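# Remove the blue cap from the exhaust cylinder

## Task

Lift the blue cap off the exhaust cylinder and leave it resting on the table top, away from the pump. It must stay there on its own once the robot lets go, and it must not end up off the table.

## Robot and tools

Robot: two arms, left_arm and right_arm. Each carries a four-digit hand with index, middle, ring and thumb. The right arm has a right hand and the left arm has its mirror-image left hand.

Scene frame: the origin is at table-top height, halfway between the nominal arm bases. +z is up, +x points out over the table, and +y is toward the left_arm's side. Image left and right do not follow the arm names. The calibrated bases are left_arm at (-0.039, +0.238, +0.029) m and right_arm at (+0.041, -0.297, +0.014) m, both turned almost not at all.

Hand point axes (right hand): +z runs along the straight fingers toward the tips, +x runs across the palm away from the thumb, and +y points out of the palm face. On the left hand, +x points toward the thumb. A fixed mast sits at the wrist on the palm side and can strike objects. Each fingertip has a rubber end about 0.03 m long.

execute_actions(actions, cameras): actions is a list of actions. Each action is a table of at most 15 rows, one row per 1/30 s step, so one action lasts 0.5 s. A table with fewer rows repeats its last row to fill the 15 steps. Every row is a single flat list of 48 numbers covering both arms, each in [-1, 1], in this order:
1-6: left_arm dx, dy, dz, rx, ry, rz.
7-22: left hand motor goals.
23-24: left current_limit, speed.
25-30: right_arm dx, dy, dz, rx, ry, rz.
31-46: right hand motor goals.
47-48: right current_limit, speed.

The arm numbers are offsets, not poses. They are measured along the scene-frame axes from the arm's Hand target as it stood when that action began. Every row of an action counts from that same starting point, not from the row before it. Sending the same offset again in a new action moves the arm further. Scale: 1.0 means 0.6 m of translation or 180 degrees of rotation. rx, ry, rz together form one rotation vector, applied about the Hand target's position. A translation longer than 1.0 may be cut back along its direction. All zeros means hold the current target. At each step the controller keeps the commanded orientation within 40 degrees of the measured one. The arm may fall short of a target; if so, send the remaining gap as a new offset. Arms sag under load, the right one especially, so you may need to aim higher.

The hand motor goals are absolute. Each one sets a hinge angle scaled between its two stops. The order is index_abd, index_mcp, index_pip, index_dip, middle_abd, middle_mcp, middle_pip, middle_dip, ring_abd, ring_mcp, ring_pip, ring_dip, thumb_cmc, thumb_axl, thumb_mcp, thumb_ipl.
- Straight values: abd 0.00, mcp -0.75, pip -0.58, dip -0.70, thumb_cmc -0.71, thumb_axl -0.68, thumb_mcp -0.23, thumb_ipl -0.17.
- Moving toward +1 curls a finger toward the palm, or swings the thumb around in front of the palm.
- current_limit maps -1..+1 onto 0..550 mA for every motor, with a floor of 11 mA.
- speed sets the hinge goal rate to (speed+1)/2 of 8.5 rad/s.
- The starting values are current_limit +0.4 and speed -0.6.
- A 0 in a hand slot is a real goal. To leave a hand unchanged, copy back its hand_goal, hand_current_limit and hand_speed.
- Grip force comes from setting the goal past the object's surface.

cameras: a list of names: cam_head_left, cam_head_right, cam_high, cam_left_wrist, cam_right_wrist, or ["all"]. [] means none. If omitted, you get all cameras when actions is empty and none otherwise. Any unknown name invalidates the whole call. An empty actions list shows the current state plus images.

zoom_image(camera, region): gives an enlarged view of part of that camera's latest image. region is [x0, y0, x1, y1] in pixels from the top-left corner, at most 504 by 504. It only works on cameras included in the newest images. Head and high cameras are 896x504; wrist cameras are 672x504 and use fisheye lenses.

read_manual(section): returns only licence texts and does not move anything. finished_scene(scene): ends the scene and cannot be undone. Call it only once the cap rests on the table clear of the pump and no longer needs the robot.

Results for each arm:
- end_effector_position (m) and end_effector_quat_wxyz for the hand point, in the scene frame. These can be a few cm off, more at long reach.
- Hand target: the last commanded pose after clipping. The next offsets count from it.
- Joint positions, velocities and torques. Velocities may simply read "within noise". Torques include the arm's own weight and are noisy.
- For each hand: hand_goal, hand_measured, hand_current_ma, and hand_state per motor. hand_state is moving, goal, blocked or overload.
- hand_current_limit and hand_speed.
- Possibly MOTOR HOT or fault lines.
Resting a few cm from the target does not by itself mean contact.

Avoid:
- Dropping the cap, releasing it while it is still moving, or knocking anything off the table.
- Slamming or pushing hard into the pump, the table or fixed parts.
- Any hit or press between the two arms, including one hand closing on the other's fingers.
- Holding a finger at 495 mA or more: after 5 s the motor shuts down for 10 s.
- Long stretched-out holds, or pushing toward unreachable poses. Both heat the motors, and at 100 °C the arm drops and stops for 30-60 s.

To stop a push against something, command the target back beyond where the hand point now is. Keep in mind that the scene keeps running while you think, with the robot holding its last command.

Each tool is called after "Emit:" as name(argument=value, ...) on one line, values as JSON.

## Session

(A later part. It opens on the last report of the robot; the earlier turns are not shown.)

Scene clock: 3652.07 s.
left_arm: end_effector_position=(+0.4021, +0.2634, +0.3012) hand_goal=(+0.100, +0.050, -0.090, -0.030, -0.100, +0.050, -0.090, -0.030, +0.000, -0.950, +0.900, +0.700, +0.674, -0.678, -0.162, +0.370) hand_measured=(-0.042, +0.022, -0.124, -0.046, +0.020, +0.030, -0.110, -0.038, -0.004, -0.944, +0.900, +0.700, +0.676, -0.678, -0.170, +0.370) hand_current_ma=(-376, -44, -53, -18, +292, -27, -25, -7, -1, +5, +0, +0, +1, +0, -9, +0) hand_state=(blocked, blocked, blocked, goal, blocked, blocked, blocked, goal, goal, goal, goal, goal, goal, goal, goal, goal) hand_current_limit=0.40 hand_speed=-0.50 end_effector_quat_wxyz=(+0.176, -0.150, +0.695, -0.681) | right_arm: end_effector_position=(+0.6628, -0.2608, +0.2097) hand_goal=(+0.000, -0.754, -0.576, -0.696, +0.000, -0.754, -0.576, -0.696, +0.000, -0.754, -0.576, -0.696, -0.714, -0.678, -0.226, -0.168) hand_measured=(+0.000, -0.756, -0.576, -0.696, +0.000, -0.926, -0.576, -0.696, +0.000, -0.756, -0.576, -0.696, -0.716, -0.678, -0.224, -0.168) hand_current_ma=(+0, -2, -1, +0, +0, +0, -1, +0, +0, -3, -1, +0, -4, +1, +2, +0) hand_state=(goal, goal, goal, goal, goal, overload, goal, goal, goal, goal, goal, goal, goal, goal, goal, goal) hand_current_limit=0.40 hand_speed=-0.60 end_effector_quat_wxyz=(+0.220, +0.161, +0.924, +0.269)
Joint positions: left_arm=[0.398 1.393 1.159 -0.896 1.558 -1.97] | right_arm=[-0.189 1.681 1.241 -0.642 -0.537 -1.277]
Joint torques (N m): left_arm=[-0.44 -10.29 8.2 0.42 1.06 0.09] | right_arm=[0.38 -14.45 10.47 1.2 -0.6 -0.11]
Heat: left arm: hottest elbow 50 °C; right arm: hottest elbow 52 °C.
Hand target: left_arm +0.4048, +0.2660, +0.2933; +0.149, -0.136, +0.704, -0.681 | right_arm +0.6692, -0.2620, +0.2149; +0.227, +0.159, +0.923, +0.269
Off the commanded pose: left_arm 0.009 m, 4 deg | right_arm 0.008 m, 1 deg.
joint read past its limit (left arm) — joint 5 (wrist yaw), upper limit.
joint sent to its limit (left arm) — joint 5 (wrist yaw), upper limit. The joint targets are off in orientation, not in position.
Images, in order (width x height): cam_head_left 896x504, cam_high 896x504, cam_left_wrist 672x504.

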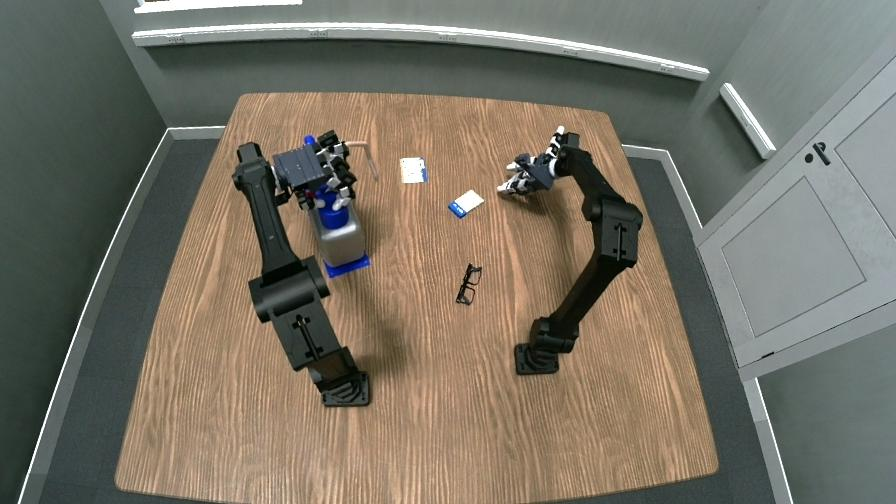

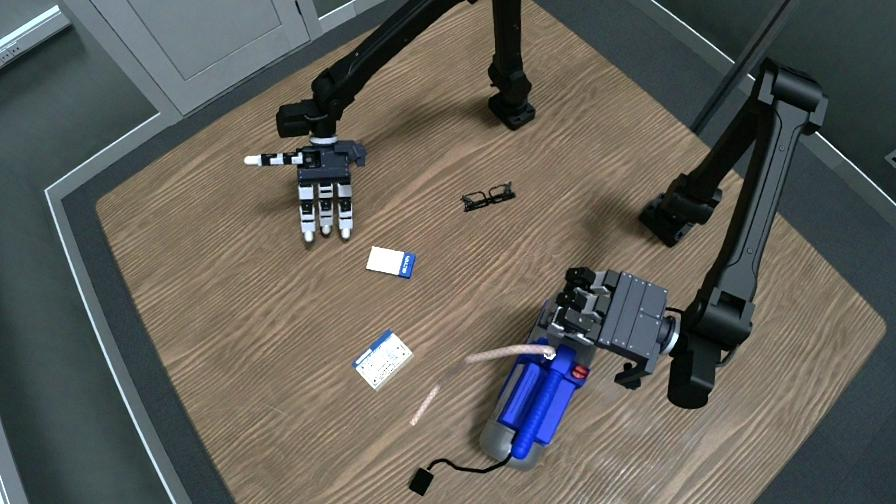

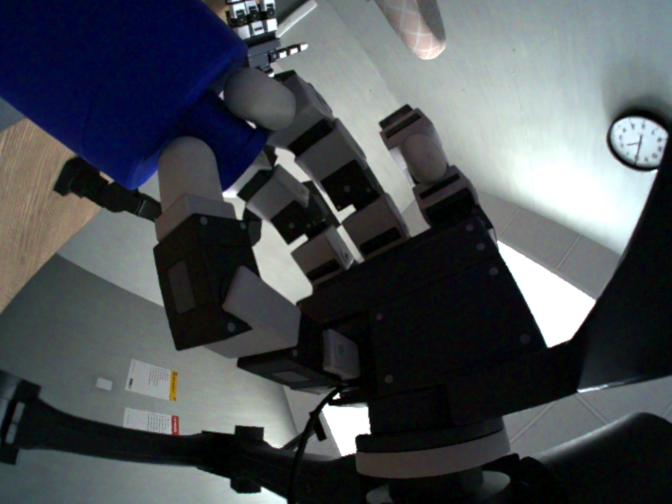

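Emit:
execute_actions(actions=[[[0,0,0,0,0,0,0.1,0.1,-0.05,0.05,-0.1,0.1,-0.05,0.05,0,-0.95,0.9,0.7,0.674,-0.678,-0.02,0.48,0.6,-0.5,0,0,0,0,0,0,0,-0.754,-0.576,-0.696,0,-0.754,-0.576,-0.696,0,-0.754,-0.576,-0.696,-0.714,-0.678,-0.226,-0.168,0.4,-0.6]],[[0,0,0.04,0,0,0,0.1,0.1,-0.05,0.05,-0.1,0.1,-0.05,0.05,0,-0.95,0.9,0.7,0.674,-0.678,-0.02,0.48,0.75,-0.5,0,0,0,0,0,0,0,-0.754,-0.576,-0.696,0,-0.754,-0.576,-0.696,0,-0.754,-0.576,-0.696,-0.714,-0.678,-0.226,-0.168,0.4,-0.6]],[[0,0,0.04,0,0,0,0.1,0.1,-0.05,0.05,-0.1,0.1,-0.05,0.05,0,-0.95,0.9,0.7,0.674,-0.678,-0.02,0.48,0.75,-0.5,0,0,0,0,0,0,0,-0.754,-0.576,-0.696,0,-0.754,-0.576,-0.696,0,-0.754,-0.576,-0.696,-0.714,-0.678,-0.226,-0.168,0.4,-0.6]]], cameras=["cam_head_left","cam_left_wrist"])

Emit:
zoom_image(camera="cam_left_wrist", region=[100, 50, 340, 230])

Scene clock: 3670.23 s.
left_arm: end_effector_position=(+0.3997, +0.2633, +0.3031) hand_goal=(+0.100, +0.100, -0.050, +0.050, -0.100, +0.100, -0.050, +0.050, +0.000, -0.950, +0.900, +0.700, +0.674, -0.678, -0.020, +0.480) hand_measured=(-0.040, +0.018, -0.122, -0.004, +0.020, +0.028, -0.122, +0.002, -0.004, -0.944, +0.900, +0.700, +0.676, -0.678, -0.166, +0.426) hand_current_ma=(-366, -220, -166, -109, +293, -185, -166, -90, -1, +5, +0, +0, +1, +0, -481, -166) hand_state=(blocked, blocked, blocked, blocked, blocked, blocked, blocked, blocked, goal, goal, goal, goal, goal, goal, blocked, blocked) hand_current_limit=0.75 hand_speed=-0.50 end_effector_quat_wxyz=(+0.172, -0.156, +0.701, -0.674) | right_arm: end_effector_position=(+0.6628, -0.2608, +0.2097) hand_goal=(+0.000, -0.754, -0.576, -0.696, +0.000, -0.754, -0.576, -0.696, +0.000, -0.754, -0.576, -0.696, -0.714, -0.678, -0.226, -0.168) hand_measured=(+0.000, -0.756, -0.576, -0.696, +0.000, -0.926, -0.576, -0.696, +0.000, -0.756, -0.576, -0.696, -0.716, -0.678, -0.224, -0.168) hand_current_ma=(+0, -2, -1, +0, +0, +0, -1, +0, +0, -3, -1, +0, -4, +1, +2, +0) hand_state=(goal, goal, goal, goal, goal, overload, goal, goal, goal, goal, goal, goal, goal, goal, goal, goal) hand_current_limit=0.40 hand_speed=-0.60 end_effector_quat_wxyz=(+0.220, +0.161, +0.924, +0.269)
Joint positions: left_arm=[0.396 1.398 1.184 -1.001 1.537 -1.896] | right_arm=[-0.189 1.681 1.241 -0.642 -0.537 -1.277]
Joint torques (N m): left_arm=[-0.26 -13.16 13.27 -0.69 1.88 -0.54] | right_arm=[-0.03 -14.04 10.47 1.13 -0.58 -0.19]
Heat: left arm: hottest elbow 51 °C; right arm: hottest elbow 52 °C.
Hand target: left_arm +0.4048, +0.2659, +0.3414; +0.149, -0.136, +0.704, -0.681 | right_arm +0.6692, -0.2620, +0.2149; +0.227, +0.159, +0.923, +0.269
Off the commanded pose: left_arm 0.039 m, 4 deg | right_arm 0.008 m, 1 deg.
Images, in order (width x height): cam_head_left 896x504, cam_left_wrist 672x504.

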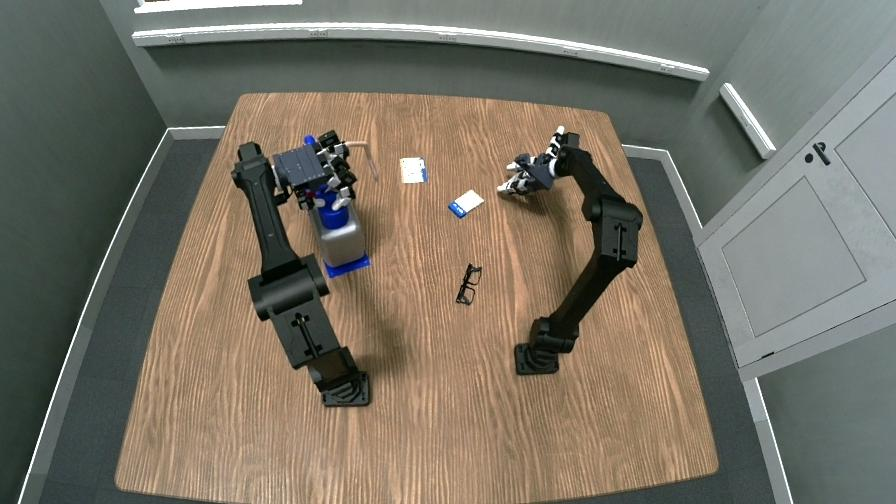

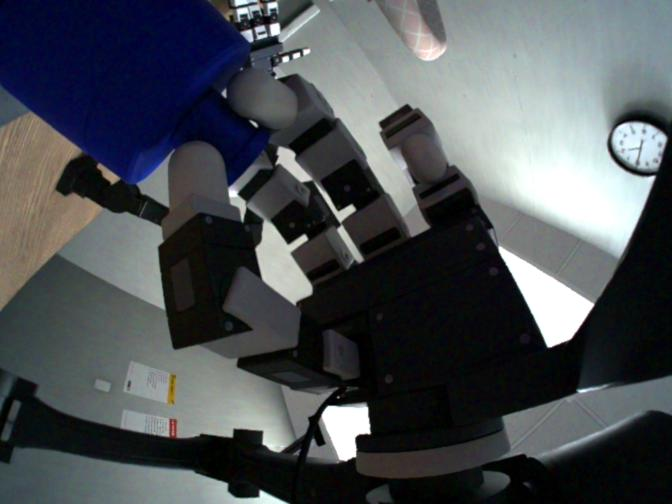

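Scaled by 2.100 from the camera's 672x504 image, which has a finer 960x720 frame.

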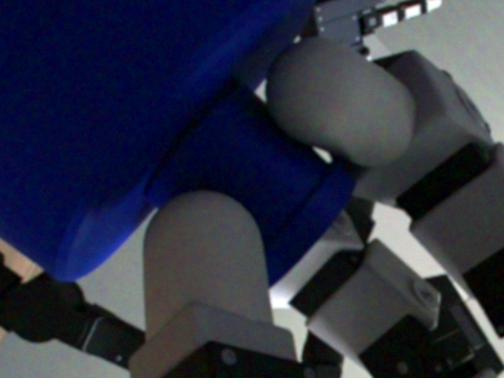

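Emit:
execute_actions(actions=[[[0.008,0,0.04,0,0,0,0.1,0.1,-0.05,0.05,-0.1,0.1,-0.05,0.05,0,-0.95,0.9,0.7,0.674,-0.678,-0.02,0.48,0.75,-0.5,0,0,0,0,0,0,0,-0.754,-0.576,-0.696,0,-0.754,-0.576,-0.696,0,-0.754,-0.576,-0.696,-0.714,-0.678,-0.226,-0.168,0.4,-0.6]],[[0.008,0,0.04,0,0,0,0.1,0.1,-0.05,0.05,-0.1,0.1,-0.05,0.05,0,-0.95,0.9,0.7,0.674,-0.678,-0.02,0.48,0.75,-0.5,0,0,0,0,0,0,0,-0.754,-0.576,-0.696,0,-0.754,-0.576,-0.696,0,-0.754,-0.576,-0.696,-0.714,-0.678,-0.226,-0.168,0.4,-0.6]]], cameras=["cam_head_left","cam_left_wrist"])

Emit:
zoom_image(camera="cam_left_wrist", region=[100, 50, 340, 230])

Emit:
zoom_image(camera="cam_head_left", region=[280, 130, 390, 240])

Scene clock: 3680.33 s.
left_arm: end_effector_position=(+0.4061, +0.2642, +0.3718) hand_goal=(+0.100, +0.100, -0.050, +0.050, -0.100, +0.100, -0.050, +0.050, +0.000, -0.950, +0.900, +0.700, +0.674, -0.678, -0.020, +0.480) hand_measured=(-0.040, +0.018, -0.122, +0.006, +0.024, +0.028, -0.124, -0.002, -0.004, -0.942, +0.900, +0.700, +0.672, -0.678, -0.160, +0.442) hand_current_ma=(-366, -220, -166, -80, +308, -185, -174, -105, -1, +6, +0, +0, -1, +0, -481, -103) hand_state=(blocked, blocked, blocked, blocked, blocked, blocked, blocked, blocked, goal, goal, goal, goal, goal, goal, blocked, blocked) hand_current_limit=0.75 hand_speed=-0.50 end_effector_quat_wxyz=(+0.159, -0.165, +0.694, -0.682) | right_arm: end_effector_position=(+0.6628, -0.2608, +0.2097) hand_goal=(+0.000, -0.754, -0.576, -0.696, +0.000, -0.754, -0.576, -0.696, +0.000, -0.754, -0.576, -0.696, -0.714, -0.678, -0.226, -0.168) hand_measured=(+0.000, -0.756, -0.576, -0.696, +0.000, -0.926, -0.576, -0.696, +0.000, -0.756, -0.576, -0.696, -0.716, -0.678, -0.224, -0.168) hand_current_ma=(+0, -2, -1, +0, +0, +0, -1, +0, +0, -3, -1, +0, -4, +1, +2, +0) hand_state=(goal, goal, goal, goal, goal, overload, goal, goal, goal, goal, goal, goal, goal, goal, goal, goal) hand_current_limit=0.40 hand_speed=-0.60 end_effector_quat_wxyz=(+0.220, +0.161, +0.924, +0.269)
Joint positions: left_arm=[0.394 1.404 1.363 -1.179 1.552 -1.926] | right_arm=[-0.189 1.681 1.241 -0.642 -0.537 -1.277]
Joint torques (N m): left_arm=[-0.97 -11.81 11.93 0.17 1.2 -0.05] | right_arm=[-0.91 -13.98 10.51 1.02 -0.48 -0.1]
Heat: left arm: hottest elbow 54 °C; right arm: hottest elbow 52 °C.
Hand target: left_arm +0.4144, +0.2659, +0.3895; +0.149, -0.136, +0.704, -0.681 | right_arm +0.6692, -0.2620, +0.2149; +0.227, +0.159, +0.923, +0.269
Off the commanded pose: left_arm 0.019 m, 4 deg | right_arm 0.008 m, 1 deg.
Images, in order (width x height): cam_head_left 896x504, cam_left_wrist 672x504.

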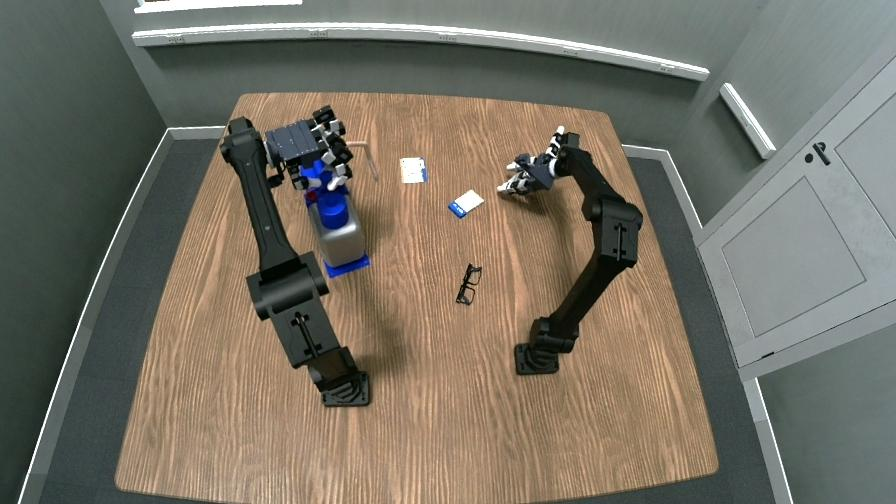

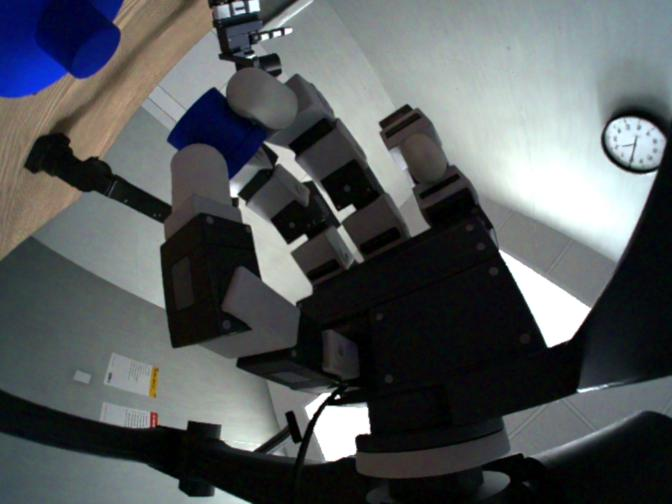

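Scaled by 2.100 from the camera's 672x504 image, which has a finer 960x720 frame.

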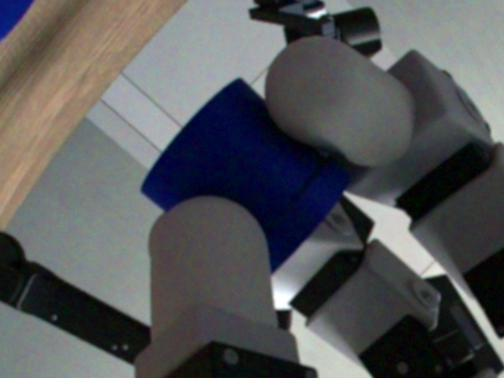

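Scaled by 4.582 from the camera's 896x504 image, which has a finer 1280x720 frame.

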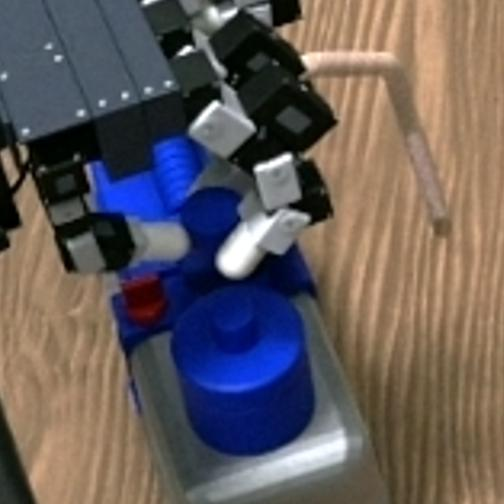

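Emit:
execute_actions(actions=[[[-0.033,0.10,0.01,0,0,0.083,0.1,0.08,-0.06,0.03,-0.1,0.08,-0.06,0.03,0,-0.95,0.9,0.7,0.674,-0.678,-0.05,0.47,0.6,-0.5,0,0,0,0,0,0,0,-0.754,-0.576,-0.696,0,-0.754,-0.576,-0.696,0,-0.754,-0.576,-0.696,-0.714,-0.678,-0.226,-0.168,0.4,-0.6]]], cameras=["cam_head_left","cam_left_wrist"])

Scene clock: 3717.93 s.
left_arm: end_effector_position=(+0.3934, +0.3275, +0.3839) hand_goal=(+0.100, +0.080, -0.060, +0.030, -0.100, +0.080, -0.060, +0.030, +0.000, -0.950, +0.900, +0.700, +0.674, -0.678, -0.050, +0.470) hand_measured=(-0.040, +0.016, -0.122, +0.006, +0.024, +0.024, -0.124, -0.002, -0.004, -0.942, +0.900, +0.700, +0.672, -0.678, -0.160, +0.442) hand_current_ma=(-366, -155, -133, -32, +308, -121, -140, -52, -1, +6, +0, +0, -1, +0, -440, -66) hand_state=(blocked, blocked, blocked, blocked, blocked, blocked, blocked, blocked, goal, goal, goal, goal, goal, goal, blocked, blocked) hand_current_limit=0.60 hand_speed=-0.50 end_effector_quat_wxyz=(+0.211, -0.220, +0.686, -0.661) | right_arm: end_effector_position=(+0.6628, -0.2608, +0.2097) hand_goal=(+0.000, -0.754, -0.576, -0.696, +0.000, -0.754, -0.576, -0.696, +0.000, -0.754, -0.576, -0.696, -0.714, -0.678, -0.226, -0.168) hand_measured=(+0.000, -0.756, -0.576, -0.696, +0.000, -0.926, -0.576, -0.696, +0.000, -0.756, -0.576, -0.696, -0.716, -0.678, -0.224, -0.168) hand_current_ma=(+0, -2, -1, +0, +0, +0, -1, +0, +0, -3, -1, +0, -4, +1, +2, +0) hand_state=(goal, goal, goal, goal, goal, overload, goal, goal, goal, goal, goal, goal, goal, goal, goal, goal) hand_current_limit=0.40 hand_speed=-0.60 end_effector_quat_wxyz=(+0.220, +0.161, +0.924, +0.269)
Joint positions: left_arm=[0.54 1.37 1.363 -1.117 1.529 -2.021] | right_arm=[-0.189 1.681 1.241 -0.642 -0.537 -1.277]
Joint torques (N m): left_arm=[-0.79 -13.1 9.43 1.42 0.99 -0.13] | right_arm=[-0.5 -14.21 10.69 1.06 -0.59 -0.07]
Heat: left arm: hottest elbow 58 °C; right arm: hottest elbow 52 °C.
Hand target: left_arm +0.3946, +0.3260, +0.3954; +0.237, -0.226, +0.680, -0.656 | right_arm +0.6692, -0.2620, +0.2149; +0.227, +0.159, +0.923, +0.269
Off the commanded pose: left_arm 0.012 m, 3 deg | right_arm 0.008 m, 1 deg.
Images, in order (width x height): cam_head_left 896x504, cam_left_wrist 672x504.

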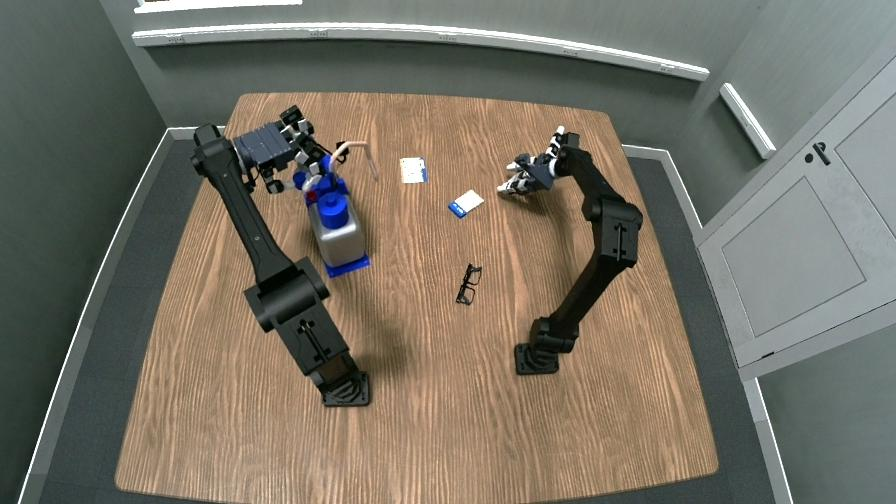

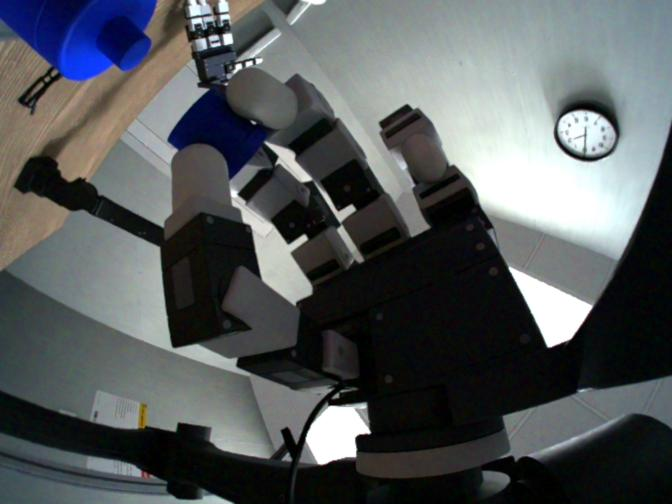

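Emit:
execute_actions(actions=[[[-0.058,0.12,0.0,0,0,0.083,0.1,0.08,-0.06,0.03,-0.1,0.08,-0.06,0.03,0,-0.95,0.9,0.7,0.674,-0.678,-0.05,0.47,0.6,-0.5,0,0,0,0,0,0,0,-0.754,-0.576,-0.696,0,-0.754,-0.576,-0.696,0,-0.754,-0.576,-0.696,-0.714,-0.678,-0.226,-0.168,0.4,-0.6]],[[-0.083,0.11,-0.03,0,0,0.078,0.1,0.08,-0.06,0.03,-0.1,0.08,-0.06,0.03,0,-0.95,0.9,0.7,0.674,-0.678,-0.05,0.47,0.6,-0.5,0,0,0,0,0,0,0,-0.754,-0.576,-0.696,0,-0.754,-0.576,-0.696,0,-0.754,-0.576,-0.696,-0.714,-0.678,-0.226,-0.168,0.4,-0.6]]], cameras=["cam_head_left","cam_high","cam_left_wrist"])

Scene clock: 3725.23 s.
left_arm: end_effector_position=(+0.3106, +0.4685, +0.3755) hand_goal=(+0.100, +0.080, -0.060, +0.030, -0.100, +0.080, -0.060, +0.030, +0.000, -0.950, +0.900, +0.700, +0.674, -0.678, -0.050, +0.470) hand_measured=(-0.040, +0.016, -0.122, +0.006, +0.024, +0.024, -0.124, -0.002, -0.004, -0.942, +0.900, +0.700, +0.672, -0.678, -0.160, +0.442) hand_current_ma=(-366, -155, -133, -32, +308, -121, -140, -52, -1, +6, +0, +0, -1, +0, -440, -66) hand_state=(blocked, blocked, blocked, blocked, blocked, blocked, blocked, blocked, goal, goal, goal, goal, goal, goal, blocked, blocked) hand_current_limit=0.60 hand_speed=-0.50 end_effector_quat_wxyz=(+0.345, -0.356, +0.642, -0.585) | right_arm: end_effector_position=(+0.6628, -0.2608, +0.2097) hand_goal=(+0.000, -0.754, -0.576, -0.696, +0.000, -0.754, -0.576, -0.696, +0.000, -0.754, -0.576, -0.696, -0.714, -0.678, -0.226, -0.168) hand_measured=(+0.000, -0.756, -0.576, -0.696, +0.000, -0.926, -0.576, -0.696, +0.000, -0.756, -0.576, -0.696, -0.716, -0.678, -0.224, -0.168) hand_current_ma=(+0, -2, -1, +0, +0, +0, -1, +0, +0, -3, -1, +0, -4, +1, +2, +0) hand_state=(goal, goal, goal, goal, goal, overload, goal, goal, goal, goal, goal, goal, goal, goal, goal, goal) hand_current_limit=0.40 hand_speed=-0.60 end_effector_quat_wxyz=(+0.220, +0.161, +0.924, +0.269)
Joint positions: left_arm=[0.933 1.277 1.267 -1.033 1.481 -2.074] | right_arm=[-0.189 1.681 1.241 -0.642 -0.537 -1.277]
Joint torques (N m): left_arm=[-0.73 -11.75 7.69 1.57 1.15 -0.15] | right_arm=[-0.79 -13.92 10.84 1.06 -0.61 -0.08]
Heat: left arm: hottest elbow 58 °C; right arm: hottest elbow 52 °C.
Hand target: left_arm +0.3100, +0.4640, +0.3774; +0.393, -0.389, +0.602, -0.576 | right_arm +0.6692, -0.2620, +0.2149; +0.227, +0.159, +0.923, +0.269
Off the commanded pose: left_arm 0.005 m, 8 deg | right_arm 0.008 m, 1 deg.
joint sent to its limit (left arm) — joint 6 (wrist roll), lower limit. The joint targets are off in orientation, not in position.
Images, in order (width x height): cam_head_left 896x504, cam_high 896x504, cam_left_wrist 672x504.

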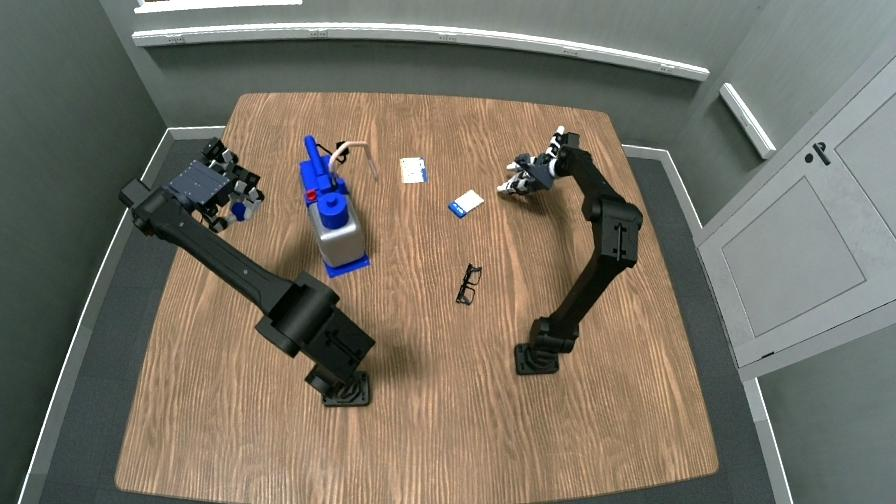

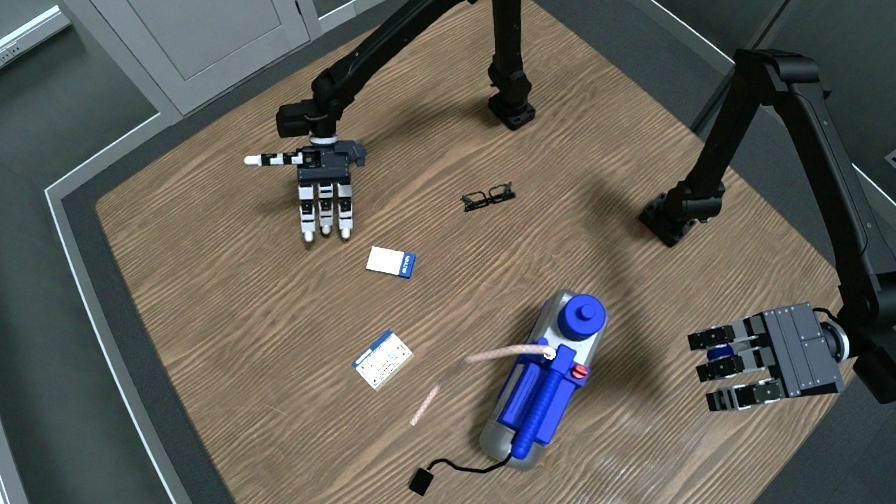

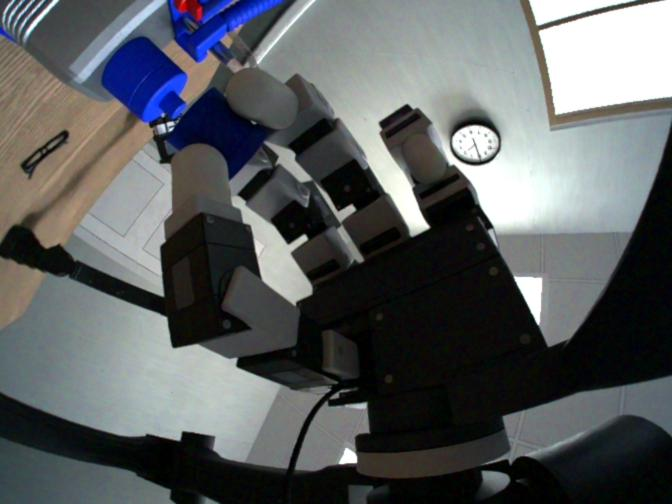

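Emit:
execute_actions(actions=[[[0.0,0.0,-0.1,0.02,0.034,-0.044,0.1,0.08,-0.06,0.03,-0.1,0.08,-0.06,0.03,0,-0.95,0.9,0.7,0.674,-0.678,-0.05,0.47,0.6,-0.5,0,0,0,0,0,0,0,-0.754,-0.576,-0.696,0,-0.754,-0.576,-0.696,0,-0.754,-0.576,-0.696,-0.714,-0.678,-0.226,-0.168,0.4,-0.6]],[[0.0,0.0,-0.13,0.015,0.024,0,0.1,0.08,-0.06,0.03,-0.1,0.08,-0.06,0.03,0,-0.95,0.9,0.7,0.674,-0.678,-0.05,0.47,0.6,-0.5,0,0,0,0,0,0,0,-0.754,-0.576,-0.696,0,-0.754,-0.576,-0.696,0,-0.754,-0.576,-0.696,-0.714,-0.678,-0.226,-0.168,0.4,-0.6]]], cameras=["cam_head_left","cam_high","cam_left_wrist"])

Scene clock: 3748.30 s.
left_arm: end_effector_position=(+0.3046, +0.4641, +0.2444) hand_goal=(+0.100, +0.080, -0.060, +0.030, -0.100, +0.080, -0.060, +0.030, +0.000, -0.950, +0.900, +0.700, +0.674, -0.678, -0.050, +0.470) hand_measured=(-0.040, +0.016, -0.122, +0.006, +0.024, +0.024, -0.124, -0.002, -0.004, -0.942, +0.900, +0.700, +0.672, -0.678, -0.160, +0.442) hand_current_ma=(-366, -155, -133, -32, +308, -121, -140, -52, -1, +6, +0, +0, -1, +0, -440, -66) hand_state=(blocked, blocked, blocked, blocked, blocked, blocked, blocked, blocked, goal, goal, goal, goal, goal, goal, blocked, blocked) hand_current_limit=0.60 hand_speed=-0.50 end_effector_quat_wxyz=(+0.315, -0.385, +0.686, -0.532) | right_arm: end_effector_position=(+0.6628, -0.2608, +0.2097) hand_goal=(+0.000, -0.754, -0.576, -0.696, +0.000, -0.754, -0.576, -0.696, +0.000, -0.754, -0.576, -0.696, -0.714, -0.678, -0.226, -0.168) hand_measured=(+0.000, -0.756, -0.576, -0.696, +0.000, -0.926, -0.576, -0.696, +0.000, -0.756, -0.576, -0.696, -0.716, -0.678, -0.224, -0.168) hand_current_ma=(+0, -2, -1, +0, +0, +0, -1, +0, +0, -3, -1, +0, -4, +1, +2, +0) hand_state=(goal, goal, goal, goal, goal, overload, goal, goal, goal, goal, goal, goal, goal, goal, goal, goal) hand_current_limit=0.40 hand_speed=-0.60 end_effector_quat_wxyz=(+0.220, +0.161, +0.924, +0.269)
Joint positions: left_arm=[0.894 1.329 1.047 -0.931 1.316 -1.916] | right_arm=[-0.189 1.681 1.241 -0.642 -0.537 -1.277]
Joint torques (N m): left_arm=[-1.61 -9.76 7.87 1.39 0.98 0.09] | right_arm=[-0.73 -14.15 10.5 1.2 -0.55 -0.11]
Heat: left arm: hottest elbow 54 °C; right arm: hottest elbow 52 °C.
Hand target: left_arm +0.3099, +0.4640, +0.2394; +0.315, -0.377, +0.690, -0.531 | right_arm +0.6692, -0.2620, +0.2149; +0.227, +0.159, +0.923, +0.269
Off the commanded pose: left_arm 0.007 m, 1 deg | right_arm 0.008 m, 1 deg.
Images, in order (width x height): cam_head_left 896x504, cam_high 896x504, cam_left_wrist 672x504.

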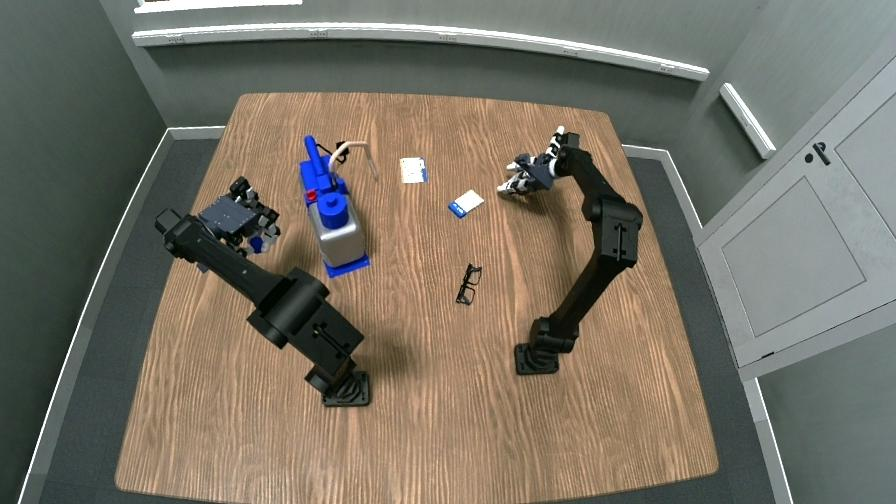

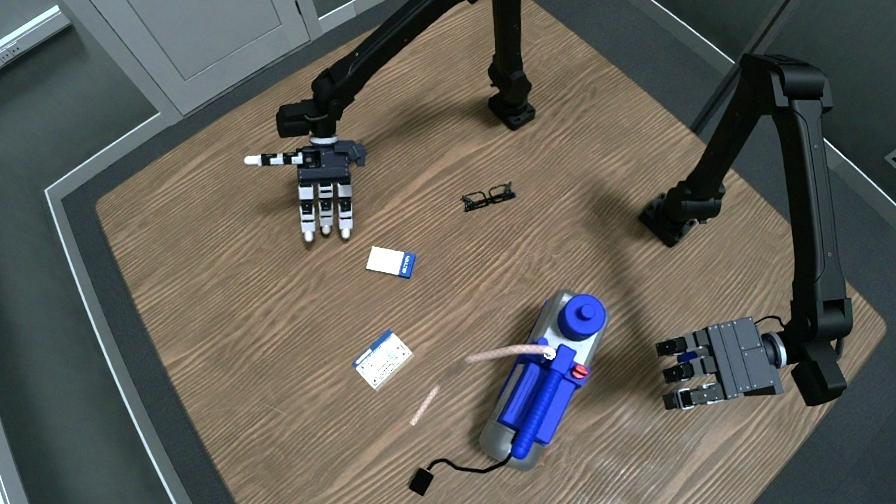

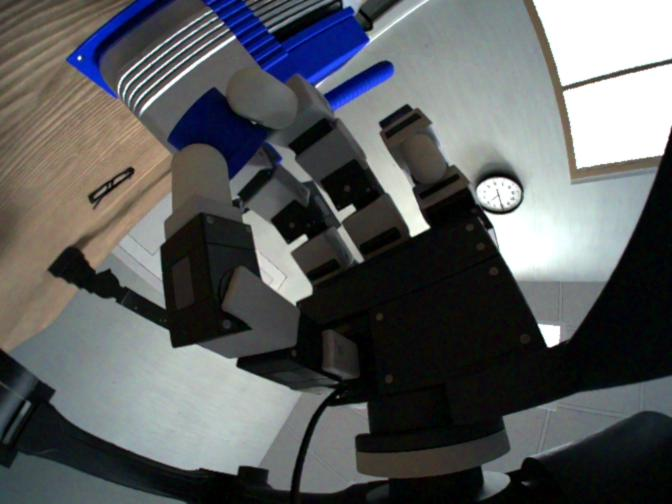

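Emit:
execute_actions(actions=[[[0.0,0.0,-0.14,0,0,0,0.1,0.08,-0.06,0.03,-0.1,0.08,-0.06,0.03,0,-0.95,0.9,0.7,0.674,-0.678,-0.05,0.47,0.6,-0.5,0,0,0,0,0,0,0,-0.754,-0.576,-0.696,0,-0.754,-0.576,-0.696,0,-0.754,-0.576,-0.696,-0.714,-0.678,-0.226,-0.168,0.4,-0.6]],[[0.0,0.0,-0.12,0,0,0,0.1,0.08,-0.06,0.03,-0.1,0.08,-0.06,0.03,0,-0.95,0.9,0.7,0.674,-0.678,-0.05,0.47,0.6,-0.5,0,0,0,0,0,0,0,-0.754,-0.576,-0.696,0,-0.754,-0.576,-0.696,0,-0.754,-0.576,-0.696,-0.714,-0.678,-0.226,-0.168,0.4,-0.6]]], cameras=["cam_head_left","cam_high","cam_left_wrist"])

Emit:
zoom_image(camera="cam_head_left", region=[180, 160, 340, 320])

Scene clock: 3760.43 s.
left_arm: end_effector_position=(+0.3068, +0.4681, +0.0886) hand_goal=(+0.100, +0.080, -0.060, +0.030, -0.100, +0.080, -0.060, +0.030, +0.000, -0.950, +0.900, +0.700, +0.674, -0.678, -0.050, +0.470) hand_measured=(-0.040, +0.016, -0.122, +0.006, +0.024, +0.024, -0.124, -0.002, -0.004, -0.942, +0.900, +0.700, +0.672, -0.678, -0.160, +0.442) hand_current_ma=(-366, -155, -133, -32, +308, -121, -140, -52, -1, +6, +0, +0, -1, +0, -440, -66) hand_state=(blocked, blocked, blocked, blocked, blocked, blocked, blocked, blocked, goal, goal, goal, goal, goal, goal, blocked, blocked) hand_current_limit=0.60 hand_speed=-0.50 end_effector_quat_wxyz=(+0.322, -0.375, +0.691, -0.527) | right_arm: end_effector_position=(+0.6628, -0.2608, +0.2097) hand_goal=(+0.000, -0.754, -0.576, -0.696, +0.000, -0.754, -0.576, -0.696, +0.000, -0.754, -0.576, -0.696, -0.714, -0.678, -0.226, -0.168) hand_measured=(+0.000, -0.756, -0.576, -0.696, +0.000, -0.926, -0.576, -0.696, +0.000, -0.756, -0.576, -0.696, -0.716, -0.678, -0.224, -0.168) hand_current_ma=(+0, -2, -1, +0, +0, +0, -1, +0, +0, -3, -1, +0, -4, +1, +2, +0) hand_state=(goal, goal, goal, goal, goal, overload, goal, goal, goal, goal, goal, goal, goal, goal, goal, goal) hand_current_limit=0.40 hand_speed=-0.60 end_effector_quat_wxyz=(+0.220, +0.161, +0.924, +0.269)
Joint positions: left_arm=[0.894 1.555 0.818 -0.481 1.316 -1.882] | right_arm=[-0.189 1.681 1.241 -0.642 -0.537 -1.277]
Joint torques (N m): left_arm=[-1.55 -10.81 5.93 1.43 1.03 -0.13] | right_arm=[0.15 -13.8 10.5 1.24 -0.57 -0.09]
Heat: left arm: hottest elbow 52 °C; right arm: hottest elbow 52 °C.
Hand target: left_arm +0.3099, +0.4640, +0.0834; +0.315, -0.377, +0.690, -0.531 | right_arm +0.6692, -0.2620, +0.2149; +0.227, +0.159, +0.923, +0.269
Off the commanded pose: left_arm 0.007 m, 1 deg | right_arm 0.008 m, 1 deg.
Images, in order (width x height): cam_head_left 896x504, cam_high 896x504, cam_left_wrist 672x504.

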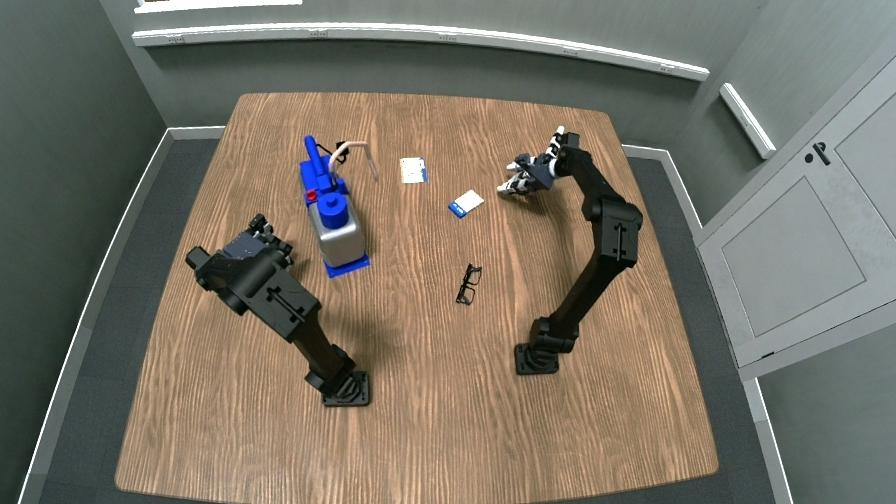

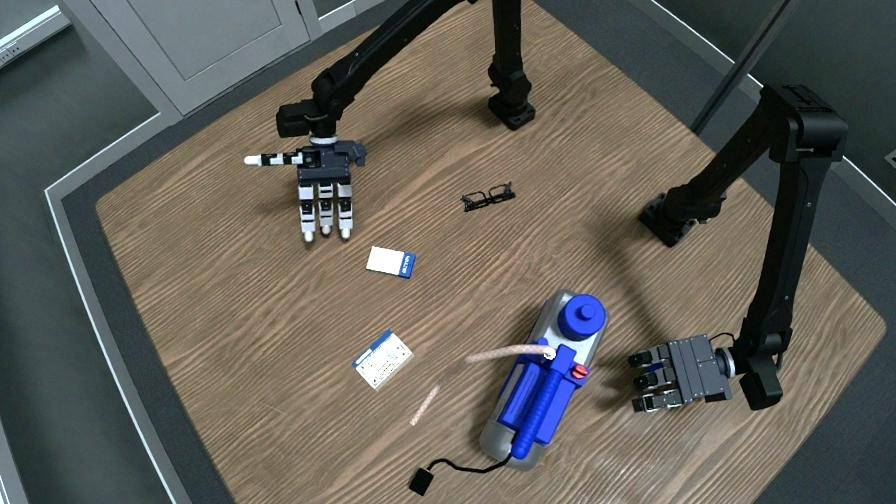

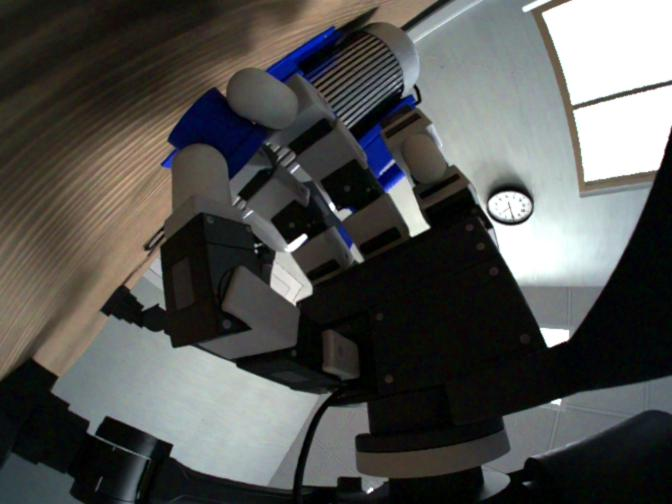

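Scaled by 3.150 from the camera's 896x504 image, which has a finer 1280x720 frame.

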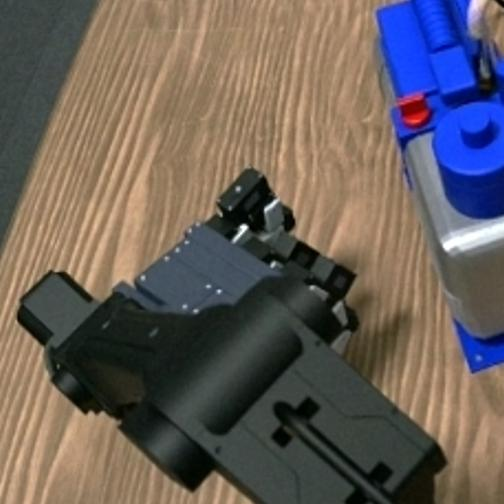

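Emit:
execute_actions(actions=[[[0.0,0.0,-0.045,0,0,0,0.1,0.08,-0.06,0.03,-0.1,0.08,-0.06,0.03,0,-0.95,0.9,0.7,0.674,-0.678,-0.05,0.47,0.6,-0.5,0,0,0,0,0,0,0,-0.754,-0.576,-0.696,0,-0.754,-0.576,-0.696,0,-0.754,-0.576,-0.696,-0.714,-0.678,-0.226,-0.168,0.4,-0.6]]], cameras=["cam_left_wrist"])

Scene clock: 3765.03 s.
left_arm: end_effector_position=(+0.3087, +0.4707, +0.0661) hand_goal=(+0.100, +0.080, -0.060, +0.030, -0.100, +0.080, -0.060, +0.030, +0.000, -0.950, +0.900, +0.700, +0.674, -0.678, -0.050, +0.470) hand_measured=(-0.040, +0.016, -0.122, +0.006, +0.024, +0.024, -0.124, -0.002, -0.004, -0.942, +0.900, +0.700, +0.672, -0.678, -0.160, +0.442) hand_current_ma=(-366, -155, -133, -32, +308, -121, -140, -52, -1, +6, +0, +0, -1, +0, -440, -66) hand_state=(blocked, blocked, blocked, blocked, blocked, blocked, blocked, blocked, goal, goal, goal, goal, goal, goal, blocked, blocked) hand_current_limit=0.60 hand_speed=-0.50 end_effector_quat_wxyz=(+0.327, -0.371, +0.693, -0.525) | right_arm: end_effector_position=(+0.6628, -0.2608, +0.2097) hand_goal=(+0.000, -0.754, -0.576, -0.696, +0.000, -0.754, -0.576, -0.696, +0.000, -0.754, -0.576, -0.696, -0.714, -0.678, -0.226, -0.168) hand_measured=(+0.000, -0.756, -0.576, -0.696, +0.000, -0.926, -0.576, -0.696, +0.000, -0.756, -0.576, -0.696, -0.716, -0.678, -0.224, -0.168) hand_current_ma=(+0, -2, -1, +0, +0, +0, -1, +0, +0, -3, -1, +0, -4, +1, +2, +0) hand_state=(goal, goal, goal, goal, goal, overload, goal, goal, goal, goal, goal, goal, goal, goal, goal, goal) hand_current_limit=0.40 hand_speed=-0.60 end_effector_quat_wxyz=(+0.220, +0.161, +0.924, +0.269)
Joint positions: left_arm=[0.894 1.606 0.798 -0.393 1.316 -1.887] | right_arm=[-0.189 1.681 1.241 -0.642 -0.537 -1.277]
Joint torques (N m): left_arm=[-1.61 -10.4 5.22 1.43 1 -0.17] | right_arm=[-0.44 -14.33 10.62 1.4 -0.61 -0.12]
Heat: left arm: hottest elbow 52 °C; right arm: hottest elbow 52 °C.
Hand target: left_arm +0.3099, +0.4640, +0.0565; +0.315, -0.377, +0.690, -0.531 | right_arm +0.6692, -0.2620, +0.2149; +0.227, +0.159, +0.923, +0.269
Off the commanded pose: left_arm 0.012 m, 2 deg | right_arm 0.008 m, 1 deg.
Images, in order (width x height): cam_left_wrist 672x504.

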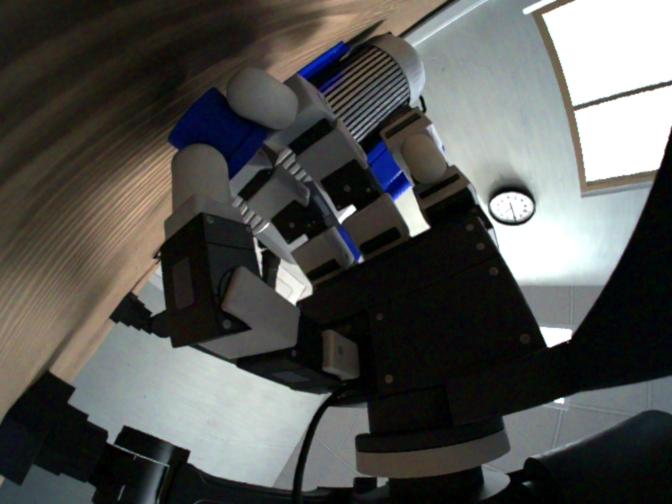

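Emit:
execute_actions(actions=[[[0.0,0.0,-0.02,0,0,0,0.1,0.08,-0.06,0.03,-0.1,0.08,-0.06,0.03,0,-0.95,0.9,0.7,0.674,-0.678,-0.05,0.47,0.6,-0.5,0,0,0,0,0,0,0,-0.754,-0.576,-0.696,0,-0.754,-0.576,-0.696,0,-0.754,-0.576,-0.696,-0.714,-0.678,-0.226,-0.168,0.4,-0.6]]], cameras=["cam_left_wrist"])

Emit:
zoom_image(camera="cam_left_wrist", region=[100, 40, 340, 240])

Scene clock: 3770.47 s.
left_arm: end_effector_position=(+0.3095, +0.4718, +0.0556) hand_goal=(+0.100, +0.080, -0.060, +0.030, -0.100, +0.080, -0.060, +0.030, +0.000, -0.950, +0.900, +0.700, +0.674, -0.678, -0.050, +0.470) hand_measured=(-0.040, +0.016, -0.122, +0.006, +0.024, +0.024, -0.124, -0.002, -0.004, -0.942, +0.900, +0.700, +0.672, -0.678, -0.160, +0.442) hand_current_ma=(-366, -155, -133, -32, +308, -121, -140, -52, -1, +6, +0, +0, -1, +0, -440, -66) hand_state=(blocked, blocked, blocked, blocked, blocked, blocked, blocked, blocked, goal, goal, goal, goal, goal, goal, blocked, blocked) hand_current_limit=0.60 hand_speed=-0.50 end_effector_quat_wxyz=(+0.329, -0.370, +0.693, -0.524) | right_arm: end_effector_position=(+0.6628, -0.2608, +0.2097) hand_goal=(+0.000, -0.754, -0.576, -0.696, +0.000, -0.754, -0.576, -0.696, +0.000, -0.754, -0.576, -0.696, -0.714, -0.678, -0.226, -0.168) hand_measured=(+0.000, -0.756, -0.576, -0.696, +0.000, -0.926, -0.576, -0.696, +0.000, -0.756, -0.576, -0.696, -0.716, -0.678, -0.224, -0.168) hand_current_ma=(+0, -2, -1, +0, +0, +0, -1, +0, +0, -3, -1, +0, -4, +1, +2, +0) hand_state=(goal, goal, goal, goal, goal, overload, goal, goal, goal, goal, goal, goal, goal, goal, goal, goal) hand_current_limit=0.40 hand_speed=-0.60 end_effector_quat_wxyz=(+0.220, +0.161, +0.924, +0.269)
Joint positions: left_arm=[0.894 1.632 0.791 -0.355 1.316 -1.888] | right_arm=[-0.189 1.681 1.241 -0.642 -0.537 -1.277]
Joint torques (N m): left_arm=[-1.49 -10.4 4.9 1.47 1 -0.15] | right_arm=[-0.44 -14.62 10.36 1.25 -0.54 -0.1]
Heat: left arm: hottest elbow 51 °C; right arm: hottest elbow 52 °C.
Hand target: left_arm +0.3100, +0.4641, +0.0445; +0.315, -0.377, +0.690, -0.531 | right_arm +0.6692, -0.2620, +0.2149; +0.227, +0.159, +0.923, +0.269
Off the commanded pose: left_arm 0.014 m, 2 deg | right_arm 0.008 m, 1 deg.
Images, in order (width x height): cam_left_wrist 672x504.

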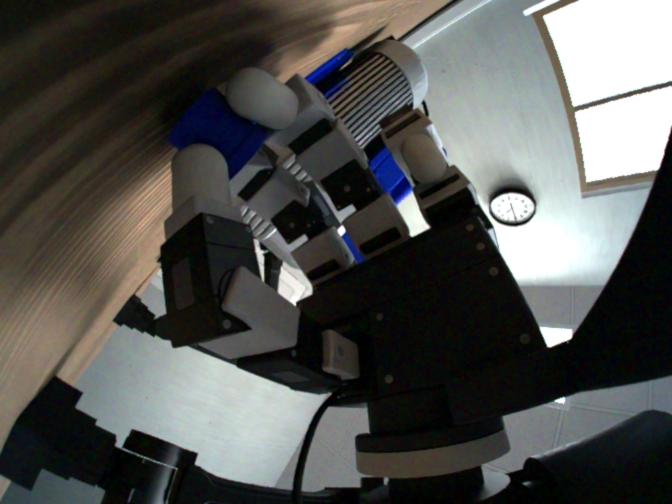

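Scaled by 2.100 from the camera's 672x504 image, which has a finer 960x720 frame.

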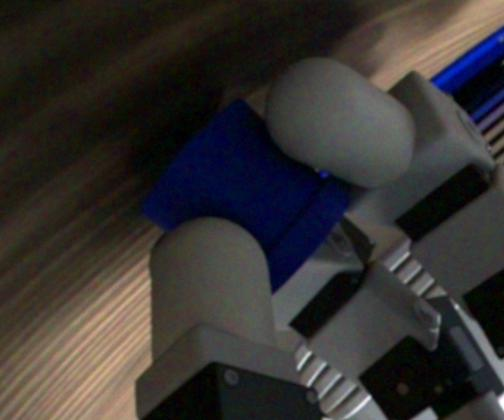

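Emit:
execute_actions(actions=[[[0.0,0.0,-0.013,0,0,0,0.1,0.08,-0.06,0.03,-0.1,0.08,-0.06,0.03,0,-0.95,0.9,0.7,0.674,-0.678,-0.05,0.47,0.6,-0.5,0,0,0,0,0,0,0,-0.754,-0.576,-0.696,0,-0.754,-0.576,-0.696,0,-0.754,-0.576,-0.696,-0.714,-0.678,-0.226,-0.168,0.4,-0.6]]], cameras=[])

Emit:
execute_actions(actions=[[[0.0,0.0,-0.011,0,0,0,0.1,0.08,-0.06,0.03,-0.1,0.08,-0.06,0.03,0,-0.95,0.9,0.7,0.674,-0.678,-0.05,0.47,0.6,-0.5,0,0,0,0,0,0,0,-0.754,-0.576,-0.696,0,-0.754,-0.576,-0.696,0,-0.754,-0.576,-0.696,-0.714,-0.678,-0.226,-0.168,0.4,-0.6]]], cameras=["cam_left_wrist"])

Emit:
zoom_image(camera="cam_left_wrist", region=[100, 40, 340, 240])

Scene clock: 3780.13 s.
left_arm: end_effector_position=(+0.3110, +0.4735, +0.0521) hand_goal=(+0.100, +0.080, -0.060, +0.030, -0.100, +0.080, -0.060, +0.030, +0.000, -0.950, +0.900, +0.700, +0.674, -0.678, -0.050, +0.470) hand_measured=(-0.040, +0.016, -0.122, +0.008, +0.024, +0.024, -0.124, -0.002, -0.004, -0.942, +0.900, +0.700, +0.672, -0.678, -0.160, +0.442) hand_current_ma=(-366, -155, -133, -29, +308, -121, -140, -52, -1, +6, +0, +0, -1, +0, -440, -66) hand_state=(blocked, blocked, blocked, blocked, blocked, blocked, blocked, blocked, goal, goal, goal, goal, goal, goal, blocked, blocked) hand_current_limit=0.60 hand_speed=-0.50 end_effector_quat_wxyz=(+0.330, -0.370, +0.693, -0.524) | right_arm: end_effector_position=(+0.6628, -0.2608, +0.2097) hand_goal=(+0.000, -0.754, -0.576, -0.696, +0.000, -0.754, -0.576, -0.696, +0.000, -0.754, -0.576, -0.696, -0.714, -0.678, -0.226, -0.168) hand_measured=(+0.000, -0.756, -0.576, -0.696, +0.000, -0.926, -0.576, -0.696, +0.000, -0.756, -0.576, -0.696, -0.716, -0.678, -0.224, -0.168) hand_current_ma=(+0, -2, -1, +0, +0, +0, -1, +0, +0, -3, -1, +0, -4, +1, +2, +0) hand_state=(goal, goal, goal, goal, goal, overload, goal, goal, goal, goal, goal, goal, goal, goal, goal, goal) hand_current_limit=0.40 hand_speed=-0.60 end_effector_quat_wxyz=(+0.220, +0.161, +0.924, +0.269)
Joint positions: left_arm=[0.894 1.643 0.791 -0.334 1.317 -1.894] | right_arm=[-0.189 1.681 1.241 -0.642 -0.537 -1.277]
Joint torques (N m): left_arm=[-1.49 -9.93 4.49 1.52 0.93 -0.09] | right_arm=[-0.67 -14.27 10.69 1.16 -0.53 -0.16]
Heat: left arm: hottest elbow 51 °C; right arm: hottest elbow 52 °C.
Hand target: left_arm +0.3099, +0.4640, +0.0366; +0.315, -0.377, +0.690, -0.531 | right_arm +0.6692, -0.2620, +0.2149; +0.227, +0.159, +0.923, +0.269
Off the commanded pose: left_arm 0.018 m, 2 deg | right_arm 0.008 m, 1 deg.
No camera images: "cameras" was empty.

Scene clock: 3780.83 s.
left_arm: end_effector_position=(+0.3124, +0.4742, +0.0516) hand_goal=(+0.100, +0.080, -0.060, +0.030, -0.100, +0.080, -0.060, +0.030, +0.000, -0.950, +0.900, +0.700, +0.674, -0.678, -0.050, +0.470) hand_measured=(-0.040, +0.016, -0.122, +0.014, +0.024, +0.024, -0.124, -0.002, -0.004, -0.942, +0.900, +0.700, +0.674, -0.678, -0.160, +0.442) hand_current_ma=(-366, -155, -133, -16, +308, -121, -140, -52, -1, +6, +0, +0, +0, +0, -440, -66) hand_state=(blocked, blocked, blocked, goal, blocked, blocked, blocked, blocked, goal, goal, goal, goal, goal, goal, blocked, blocked) hand_current_limit=0.60 hand_speed=-0.50 end_effector_quat_wxyz=(+0.332, -0.369, +0.691, -0.526) | right_arm: end_effector_position=(+0.6628, -0.2608, +0.2097) hand_goal=(+0.000, -0.754, -0.576, -0.696, +0.000, -0.754, -0.576, -0.696, +0.000, -0.754, -0.576, -0.696, -0.714, -0.678, -0.226, -0.168) hand_measured=(+0.000, -0.756, -0.576, -0.696, +0.000, -0.926, -0.576, -0.696, +0.000, -0.756, -0.576, -0.696, -0.716, -0.678, -0.224, -0.168) hand_current_ma=(+0, -2, -1, +0, +0, +0, -1, +0, +0, -3, -1, +0, -4, +1, +2, +0) hand_state=(goal, goal, goal, goal, goal, overload, goal, goal, goal, goal, goal, goal, goal, goal, goal, goal) hand_current_limit=0.40 hand_speed=-0.60 end_effector_quat_wxyz=(+0.220, +0.161, +0.924, +0.269)
Joint positions: left_arm=[0.894 1.648 0.791 -0.318 1.322 -1.904] | right_arm=[-0.189 1.681 1.241 -0.642 -0.537 -1.277]
Joint torques (N m): left_arm=[-1.49 -9.11 4.14 1.65 0.73 0.02] | right_arm=[-1.38 -14.97 10.82 1.18 -0.53 -0.09]
Heat: left arm: hottest elbow 50 °C; right arm: hottest elbow 52 °C.
Hand target: left_arm +0.3100, +0.4641, +0.0301; +0.315, -0.377, +0.690, -0.531 | right_arm +0.6692, -0.2620, +0.2149; +0.227, +0.159, +0.923, +0.269
Off the commanded pose: left_arm 0.024 m, 2 deg | right_arm 0.008 m, 1 deg.
Images, in order (width x height): cam_left_wrist 672x504.

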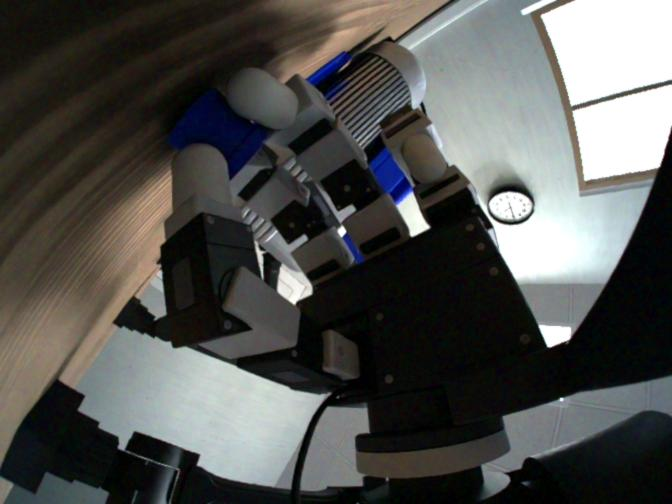

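Scaled by 2.100 from the camera's 672x504 image, which has a finer 960x720 frame.

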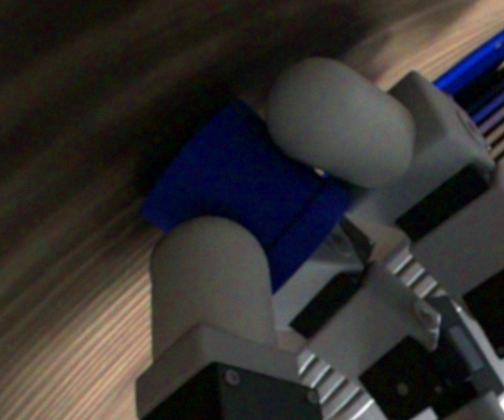

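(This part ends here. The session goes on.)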